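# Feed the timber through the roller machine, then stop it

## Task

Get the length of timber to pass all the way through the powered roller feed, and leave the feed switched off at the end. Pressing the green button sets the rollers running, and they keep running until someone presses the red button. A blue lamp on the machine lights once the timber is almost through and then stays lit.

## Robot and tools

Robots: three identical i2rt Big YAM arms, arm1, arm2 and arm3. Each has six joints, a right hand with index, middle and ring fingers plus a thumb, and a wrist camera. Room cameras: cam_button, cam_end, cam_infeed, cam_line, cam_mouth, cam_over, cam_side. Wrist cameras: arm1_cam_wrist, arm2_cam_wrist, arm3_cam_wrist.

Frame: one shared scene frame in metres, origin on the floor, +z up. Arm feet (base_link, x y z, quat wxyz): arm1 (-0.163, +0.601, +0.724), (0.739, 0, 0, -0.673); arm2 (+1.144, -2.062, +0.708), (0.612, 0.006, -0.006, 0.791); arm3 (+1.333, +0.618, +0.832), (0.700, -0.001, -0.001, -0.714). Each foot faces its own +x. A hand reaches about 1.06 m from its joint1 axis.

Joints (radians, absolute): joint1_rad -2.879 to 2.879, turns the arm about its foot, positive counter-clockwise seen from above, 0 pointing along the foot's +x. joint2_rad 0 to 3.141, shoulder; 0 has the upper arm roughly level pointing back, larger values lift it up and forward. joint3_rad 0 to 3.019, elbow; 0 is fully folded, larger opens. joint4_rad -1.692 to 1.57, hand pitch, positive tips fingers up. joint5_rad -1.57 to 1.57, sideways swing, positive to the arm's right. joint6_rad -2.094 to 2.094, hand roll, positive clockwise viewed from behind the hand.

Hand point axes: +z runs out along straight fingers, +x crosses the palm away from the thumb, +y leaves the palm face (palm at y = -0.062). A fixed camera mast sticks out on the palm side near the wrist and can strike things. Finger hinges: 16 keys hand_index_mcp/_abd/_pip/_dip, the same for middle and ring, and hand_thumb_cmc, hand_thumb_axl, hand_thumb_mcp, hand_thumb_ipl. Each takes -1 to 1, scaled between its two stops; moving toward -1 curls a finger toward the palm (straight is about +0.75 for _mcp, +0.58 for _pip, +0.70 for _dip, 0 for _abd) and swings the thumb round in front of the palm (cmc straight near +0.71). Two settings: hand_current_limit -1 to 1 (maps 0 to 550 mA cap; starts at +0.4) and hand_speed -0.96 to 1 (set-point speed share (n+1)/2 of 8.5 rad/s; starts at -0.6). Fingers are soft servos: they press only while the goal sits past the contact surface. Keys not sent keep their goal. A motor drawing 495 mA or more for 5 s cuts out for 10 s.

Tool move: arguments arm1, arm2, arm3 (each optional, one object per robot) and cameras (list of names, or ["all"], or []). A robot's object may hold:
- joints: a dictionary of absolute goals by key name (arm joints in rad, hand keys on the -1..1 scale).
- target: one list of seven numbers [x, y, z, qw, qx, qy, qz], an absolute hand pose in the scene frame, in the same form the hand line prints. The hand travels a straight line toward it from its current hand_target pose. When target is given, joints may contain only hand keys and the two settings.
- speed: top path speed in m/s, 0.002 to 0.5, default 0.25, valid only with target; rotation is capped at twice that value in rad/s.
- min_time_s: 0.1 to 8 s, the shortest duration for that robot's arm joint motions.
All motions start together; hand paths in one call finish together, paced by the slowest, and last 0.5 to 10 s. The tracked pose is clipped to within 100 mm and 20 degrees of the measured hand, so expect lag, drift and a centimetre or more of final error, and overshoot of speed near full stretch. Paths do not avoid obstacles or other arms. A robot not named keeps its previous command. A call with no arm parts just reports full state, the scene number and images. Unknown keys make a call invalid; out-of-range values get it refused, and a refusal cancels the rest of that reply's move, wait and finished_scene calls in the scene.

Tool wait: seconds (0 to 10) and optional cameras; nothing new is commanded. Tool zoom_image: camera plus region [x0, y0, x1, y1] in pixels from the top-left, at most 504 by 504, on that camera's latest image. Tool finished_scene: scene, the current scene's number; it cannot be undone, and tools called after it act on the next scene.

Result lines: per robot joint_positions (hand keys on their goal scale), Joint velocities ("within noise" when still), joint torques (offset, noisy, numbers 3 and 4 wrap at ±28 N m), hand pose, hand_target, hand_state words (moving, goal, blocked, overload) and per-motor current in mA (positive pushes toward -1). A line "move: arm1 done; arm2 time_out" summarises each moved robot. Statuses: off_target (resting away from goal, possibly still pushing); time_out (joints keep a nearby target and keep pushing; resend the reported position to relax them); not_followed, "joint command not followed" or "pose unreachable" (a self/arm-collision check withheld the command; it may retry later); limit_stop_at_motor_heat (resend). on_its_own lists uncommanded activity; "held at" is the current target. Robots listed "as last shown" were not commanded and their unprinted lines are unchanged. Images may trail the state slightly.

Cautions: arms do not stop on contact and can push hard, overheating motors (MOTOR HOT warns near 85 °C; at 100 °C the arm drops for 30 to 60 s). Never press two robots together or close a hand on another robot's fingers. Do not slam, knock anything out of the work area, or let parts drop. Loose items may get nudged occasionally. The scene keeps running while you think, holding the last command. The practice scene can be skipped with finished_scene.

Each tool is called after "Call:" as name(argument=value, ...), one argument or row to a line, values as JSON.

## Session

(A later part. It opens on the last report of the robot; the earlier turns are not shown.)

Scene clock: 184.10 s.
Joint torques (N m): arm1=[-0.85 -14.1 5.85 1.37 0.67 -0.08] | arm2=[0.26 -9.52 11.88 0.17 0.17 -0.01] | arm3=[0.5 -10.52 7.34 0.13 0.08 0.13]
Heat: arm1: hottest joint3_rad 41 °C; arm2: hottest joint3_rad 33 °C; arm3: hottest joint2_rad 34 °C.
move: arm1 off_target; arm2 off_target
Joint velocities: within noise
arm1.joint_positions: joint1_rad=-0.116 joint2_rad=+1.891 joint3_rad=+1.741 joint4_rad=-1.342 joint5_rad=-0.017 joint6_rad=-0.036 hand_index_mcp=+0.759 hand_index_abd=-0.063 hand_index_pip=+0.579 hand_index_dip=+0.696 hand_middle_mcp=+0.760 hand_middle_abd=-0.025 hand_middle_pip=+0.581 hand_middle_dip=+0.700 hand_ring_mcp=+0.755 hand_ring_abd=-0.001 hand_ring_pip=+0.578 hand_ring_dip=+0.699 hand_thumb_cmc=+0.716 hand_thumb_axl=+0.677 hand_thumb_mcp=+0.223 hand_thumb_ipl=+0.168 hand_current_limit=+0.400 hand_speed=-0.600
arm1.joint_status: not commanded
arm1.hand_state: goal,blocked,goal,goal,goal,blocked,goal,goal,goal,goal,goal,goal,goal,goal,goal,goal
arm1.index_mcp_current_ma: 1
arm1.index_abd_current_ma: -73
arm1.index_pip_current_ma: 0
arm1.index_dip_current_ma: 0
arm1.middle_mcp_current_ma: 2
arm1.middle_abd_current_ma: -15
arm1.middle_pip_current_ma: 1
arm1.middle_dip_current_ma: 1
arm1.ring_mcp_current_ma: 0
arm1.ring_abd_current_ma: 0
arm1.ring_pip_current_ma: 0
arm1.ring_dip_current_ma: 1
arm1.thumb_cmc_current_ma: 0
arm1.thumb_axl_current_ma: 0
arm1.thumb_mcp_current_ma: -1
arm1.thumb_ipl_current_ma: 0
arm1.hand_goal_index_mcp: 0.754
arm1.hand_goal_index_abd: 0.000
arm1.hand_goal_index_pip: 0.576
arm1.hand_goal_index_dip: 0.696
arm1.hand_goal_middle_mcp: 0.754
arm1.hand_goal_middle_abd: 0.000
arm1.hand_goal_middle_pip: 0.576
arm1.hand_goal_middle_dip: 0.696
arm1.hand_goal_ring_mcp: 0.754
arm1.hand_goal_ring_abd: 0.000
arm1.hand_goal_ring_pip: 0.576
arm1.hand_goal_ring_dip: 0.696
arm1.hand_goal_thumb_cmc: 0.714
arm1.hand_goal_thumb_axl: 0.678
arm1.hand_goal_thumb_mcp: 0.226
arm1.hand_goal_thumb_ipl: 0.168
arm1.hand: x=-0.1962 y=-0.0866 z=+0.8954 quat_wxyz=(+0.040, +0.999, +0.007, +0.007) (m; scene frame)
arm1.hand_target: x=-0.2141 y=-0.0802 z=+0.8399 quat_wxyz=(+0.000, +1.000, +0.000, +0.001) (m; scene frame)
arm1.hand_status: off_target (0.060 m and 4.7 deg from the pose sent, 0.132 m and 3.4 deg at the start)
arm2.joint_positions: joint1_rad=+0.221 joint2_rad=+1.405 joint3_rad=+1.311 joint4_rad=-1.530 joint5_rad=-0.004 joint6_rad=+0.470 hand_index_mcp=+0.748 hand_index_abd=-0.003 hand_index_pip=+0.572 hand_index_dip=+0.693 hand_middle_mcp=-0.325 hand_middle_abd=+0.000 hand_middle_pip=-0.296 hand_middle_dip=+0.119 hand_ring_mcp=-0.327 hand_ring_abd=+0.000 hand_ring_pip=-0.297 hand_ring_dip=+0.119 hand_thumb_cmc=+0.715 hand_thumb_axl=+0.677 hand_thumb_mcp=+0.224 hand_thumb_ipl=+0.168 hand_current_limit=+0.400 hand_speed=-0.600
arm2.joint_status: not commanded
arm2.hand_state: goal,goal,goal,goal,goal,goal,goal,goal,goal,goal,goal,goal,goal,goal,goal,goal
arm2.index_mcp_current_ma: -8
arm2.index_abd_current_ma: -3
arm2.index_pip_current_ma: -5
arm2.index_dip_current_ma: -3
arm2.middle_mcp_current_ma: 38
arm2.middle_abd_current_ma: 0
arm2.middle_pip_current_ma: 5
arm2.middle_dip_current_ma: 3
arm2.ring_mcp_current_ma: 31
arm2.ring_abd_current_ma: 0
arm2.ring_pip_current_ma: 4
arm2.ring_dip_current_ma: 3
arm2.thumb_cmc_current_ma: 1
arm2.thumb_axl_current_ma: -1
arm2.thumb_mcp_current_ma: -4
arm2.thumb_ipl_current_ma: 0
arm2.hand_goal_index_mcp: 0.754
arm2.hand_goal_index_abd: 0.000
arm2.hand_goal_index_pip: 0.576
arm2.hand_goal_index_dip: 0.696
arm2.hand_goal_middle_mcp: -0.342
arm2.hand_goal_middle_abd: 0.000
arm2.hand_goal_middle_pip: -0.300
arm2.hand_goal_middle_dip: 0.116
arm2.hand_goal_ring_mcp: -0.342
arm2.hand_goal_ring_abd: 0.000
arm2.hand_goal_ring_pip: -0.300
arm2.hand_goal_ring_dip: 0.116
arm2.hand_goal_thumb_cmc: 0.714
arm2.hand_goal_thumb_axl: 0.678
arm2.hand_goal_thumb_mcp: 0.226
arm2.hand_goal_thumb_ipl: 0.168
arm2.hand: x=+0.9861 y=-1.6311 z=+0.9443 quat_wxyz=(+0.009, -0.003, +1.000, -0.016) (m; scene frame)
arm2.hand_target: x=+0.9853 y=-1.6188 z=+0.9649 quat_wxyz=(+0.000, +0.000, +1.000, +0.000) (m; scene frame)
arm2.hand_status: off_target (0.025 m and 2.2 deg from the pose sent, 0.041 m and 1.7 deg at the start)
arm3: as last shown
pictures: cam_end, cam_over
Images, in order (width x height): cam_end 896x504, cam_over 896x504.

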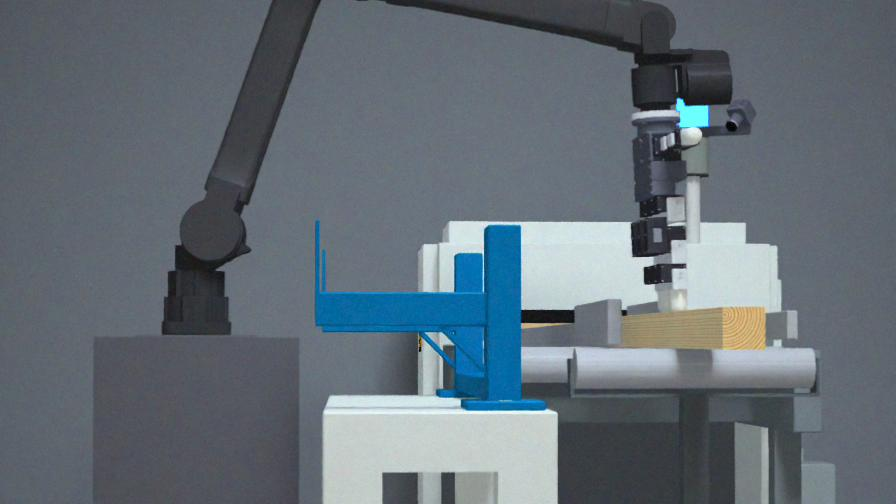

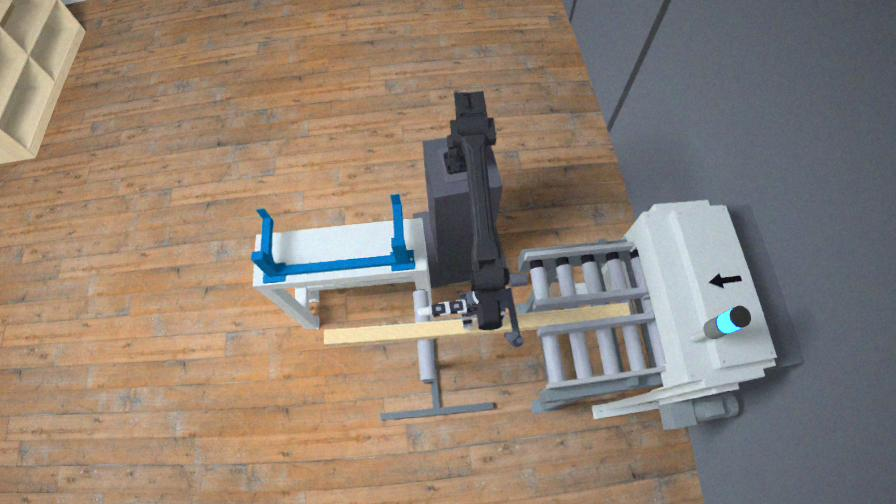

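Call:
move(
  arm1={"target":[-0.245,-0.084,0.838,0,1,0,0],"speed":0.07},
)

Call:
move(
  arm1={"target":[-0.225,-0.086,0.95,0,1,0,0],"speed":0.12},
  cameras=["cam_over","cam_button"],
)

Scene clock: 188.20 s.
Joint torques (N m): arm1=[-0.56 -13.63 6.42 1.18 0.64 -0.06] | arm2=[0.32 -9.52 11.89 0.17 0.17 -0.01] | arm3=[0.44 -10.11 7.41 0.02 0.08 0.12]
Heat: arm1: hottest joint3_rad 40 °C; arm2: hottest joint3_rad 33 °C; arm3: hottest joint2_rad 34 °C.
move: arm1 off_target
Joint velocities: within noise
arm1.joint_positions: joint1_rad=-0.174 joint2_rad=+1.891 joint3_rad=+1.741 joint4_rad=-1.341 joint5_rad=-0.015 joint6_rad=-0.086 hand_index_mcp=+0.753 hand_index_abd=-0.044 hand_index_pip=+0.577 hand_index_dip=+0.697 hand_middle_mcp=+0.756 hand_middle_abd=-0.021 hand_middle_pip=+0.579 hand_middle_dip=+0.700 hand_ring_mcp=+0.753 hand_ring_abd=+0.002 hand_ring_pip=+0.577 hand_ring_dip=+0.698 hand_thumb_cmc=+0.716 hand_thumb_axl=+0.677 hand_thumb_mcp=+0.223 hand_thumb_ipl=+0.168 hand_current_limit=+0.400 hand_speed=-0.600
arm1.joint_status: not commanded
arm1.hand_state: goal,blocked,goal,goal,goal,blocked,goal,goal,goal,goal,goal,goal,goal,goal,goal,goal
arm1.index_mcp_current_ma: 0
arm1.index_abd_current_ma: -40
arm1.index_pip_current_ma: 0
arm1.index_dip_current_ma: 0
arm1.middle_mcp_current_ma: 0
arm1.middle_abd_current_ma: -12
arm1.middle_pip_current_ma: 1
arm1.middle_dip_current_ma: 1
arm1.ring_mcp_current_ma: 0
arm1.ring_abd_current_ma: 0
arm1.ring_pip_current_ma: 0
arm1.ring_dip_current_ma: 0
arm1.thumb_cmc_current_ma: 0
arm1.thumb_axl_current_ma: 0
arm1.thumb_mcp_current_ma: -1
arm1.thumb_ipl_current_ma: 0
arm1.hand_goal_index_mcp: 0.754
arm1.hand_goal_index_abd: 0.000
arm1.hand_goal_index_pip: 0.576
arm1.hand_goal_index_dip: 0.696
arm1.hand_goal_middle_mcp: 0.754
arm1.hand_goal_middle_abd: 0.000
arm1.hand_goal_middle_pip: 0.576
arm1.hand_goal_middle_dip: 0.696
arm1.hand_goal_ring_mcp: 0.754
arm1.hand_goal_ring_abd: 0.000
arm1.hand_goal_ring_pip: 0.576
arm1.hand_goal_ring_dip: 0.696
arm1.hand_goal_thumb_cmc: 0.714
arm1.hand_goal_thumb_axl: 0.678
arm1.hand_goal_thumb_mcp: 0.226
arm1.hand_goal_thumb_ipl: 0.168
arm1.hand: x=-0.2314 y=-0.0851 z=+0.8957 quat_wxyz=(+0.041, +0.999, +0.003, +0.004) (m; scene frame)
arm1.hand_target: x=-0.2442 y=-0.0801 z=+0.8398 quat_wxyz=(+0.000, +1.000, +0.000, +0.001) (m; scene frame)
arm1.hand_status: off_target (0.059 m and 4.7 deg from the pose sent, 0.075 m and 4.7 deg at the start)
arm2, arm3: as last shown
pictures: none

Scene clock: 189.93 s.
Joint torques (N m): arm1=[1.85 -18.43 11.73 -0.12 0.2 0.18] | arm2=[0.38 -9.52 11.89 0.18 0.16 -0.01] | arm3=[0.32 -10.34 7.3 0.12 0.08 0.15]
Heat: arm1: hottest joint3_rad 40 °C; arm2: hottest joint3_rad 34 °C; arm3: hottest joint2_rad 34 °C.
move: arm1 off_target
Joint velocities: within noise
arm1.joint_positions: joint1_rad=-0.173 joint2_rad=+1.917 joint3_rad=+1.919 joint4_rad=-1.593 joint5_rad=-0.004 joint6_rad=-0.076 hand_index_mcp=+0.748 hand_index_abd=-0.003 hand_index_pip=+0.573 hand_index_dip=+0.695 hand_middle_mcp=+0.749 hand_middle_abd=-0.004 hand_middle_pip=+0.572 hand_middle_dip=+0.694 hand_ring_mcp=+0.748 hand_ring_abd=+0.001 hand_ring_pip=+0.572 hand_ring_dip=+0.693 hand_thumb_cmc=+0.716 hand_thumb_axl=+0.677 hand_thumb_mcp=+0.223 hand_thumb_ipl=+0.168 hand_current_limit=+0.400 hand_speed=-0.600
arm1.joint_status: not commanded
arm1.hand_state: goal,goal,goal,goal,goal,goal,goal,goal,goal,goal,goal,goal,goal,goal,goal,goal
arm1.index_mcp_current_ma: -2
arm1.index_abd_current_ma: 0
arm1.index_pip_current_ma: 0
arm1.index_dip_current_ma: 0
arm1.middle_mcp_current_ma: -2
arm1.middle_abd_current_ma: -1
arm1.middle_pip_current_ma: -1
arm1.middle_dip_current_ma: 0
arm1.ring_mcp_current_ma: -2
arm1.ring_abd_current_ma: 0
arm1.ring_pip_current_ma: -1
arm1.ring_dip_current_ma: -1
arm1.thumb_cmc_current_ma: 0
arm1.thumb_axl_current_ma: 0
arm1.thumb_mcp_current_ma: -1
arm1.thumb_ipl_current_ma: 0
arm1.hand_goal_index_mcp: 0.754
arm1.hand_goal_index_abd: 0.000
arm1.hand_goal_index_pip: 0.576
arm1.hand_goal_index_dip: 0.696
arm1.hand_goal_middle_mcp: 0.754
arm1.hand_goal_middle_abd: 0.000
arm1.hand_goal_middle_pip: 0.576
arm1.hand_goal_middle_dip: 0.696
arm1.hand_goal_ring_mcp: 0.754
arm1.hand_goal_ring_abd: 0.000
arm1.hand_goal_ring_pip: 0.576
arm1.hand_goal_ring_dip: 0.696
arm1.hand_goal_thumb_cmc: 0.714
arm1.hand_goal_thumb_axl: 0.678
arm1.hand_goal_thumb_mcp: 0.226
arm1.hand_goal_thumb_ipl: 0.168
arm1.hand: x=-0.2328 y=-0.0733 z=+0.9396 quat_wxyz=(-0.010, +1.000, -0.002, +0.003) (m; scene frame)
arm1.hand_target: x=-0.2250 y=-0.0852 z=+0.9500 quat_wxyz=(+0.001, +1.000, +0.000, +0.000) (m; scene frame)
arm1.hand_status: off_target (0.018 m and 1.2 deg from the pose sent, 0.055 m and 4.7 deg at the start)
arm2, arm3: as last shown
pictures: cam_button, cam_over
Images, in order (width x height): cam_button 896x504, cam_over 896x504.

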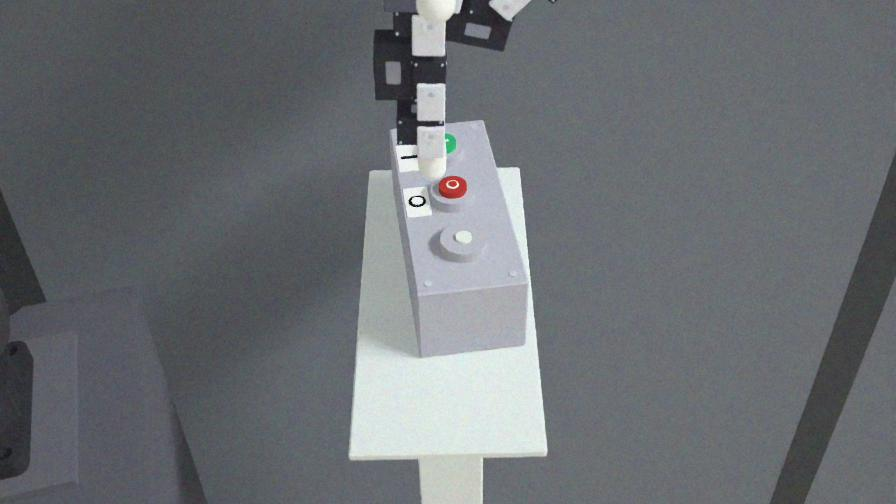

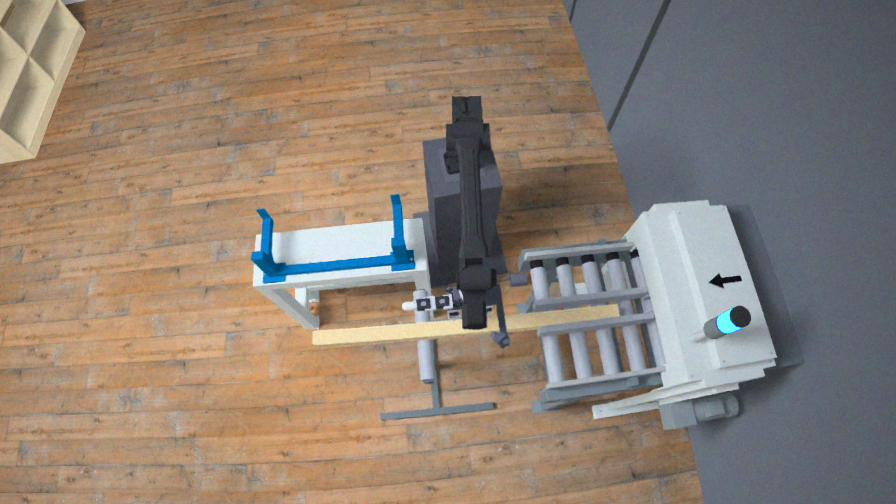

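Timber is out of the machine and resting on the outfeed rollers, and the feed is stopped.

Call:
finished_scene(
  scene=3,
)

The scene is finished: the task was done.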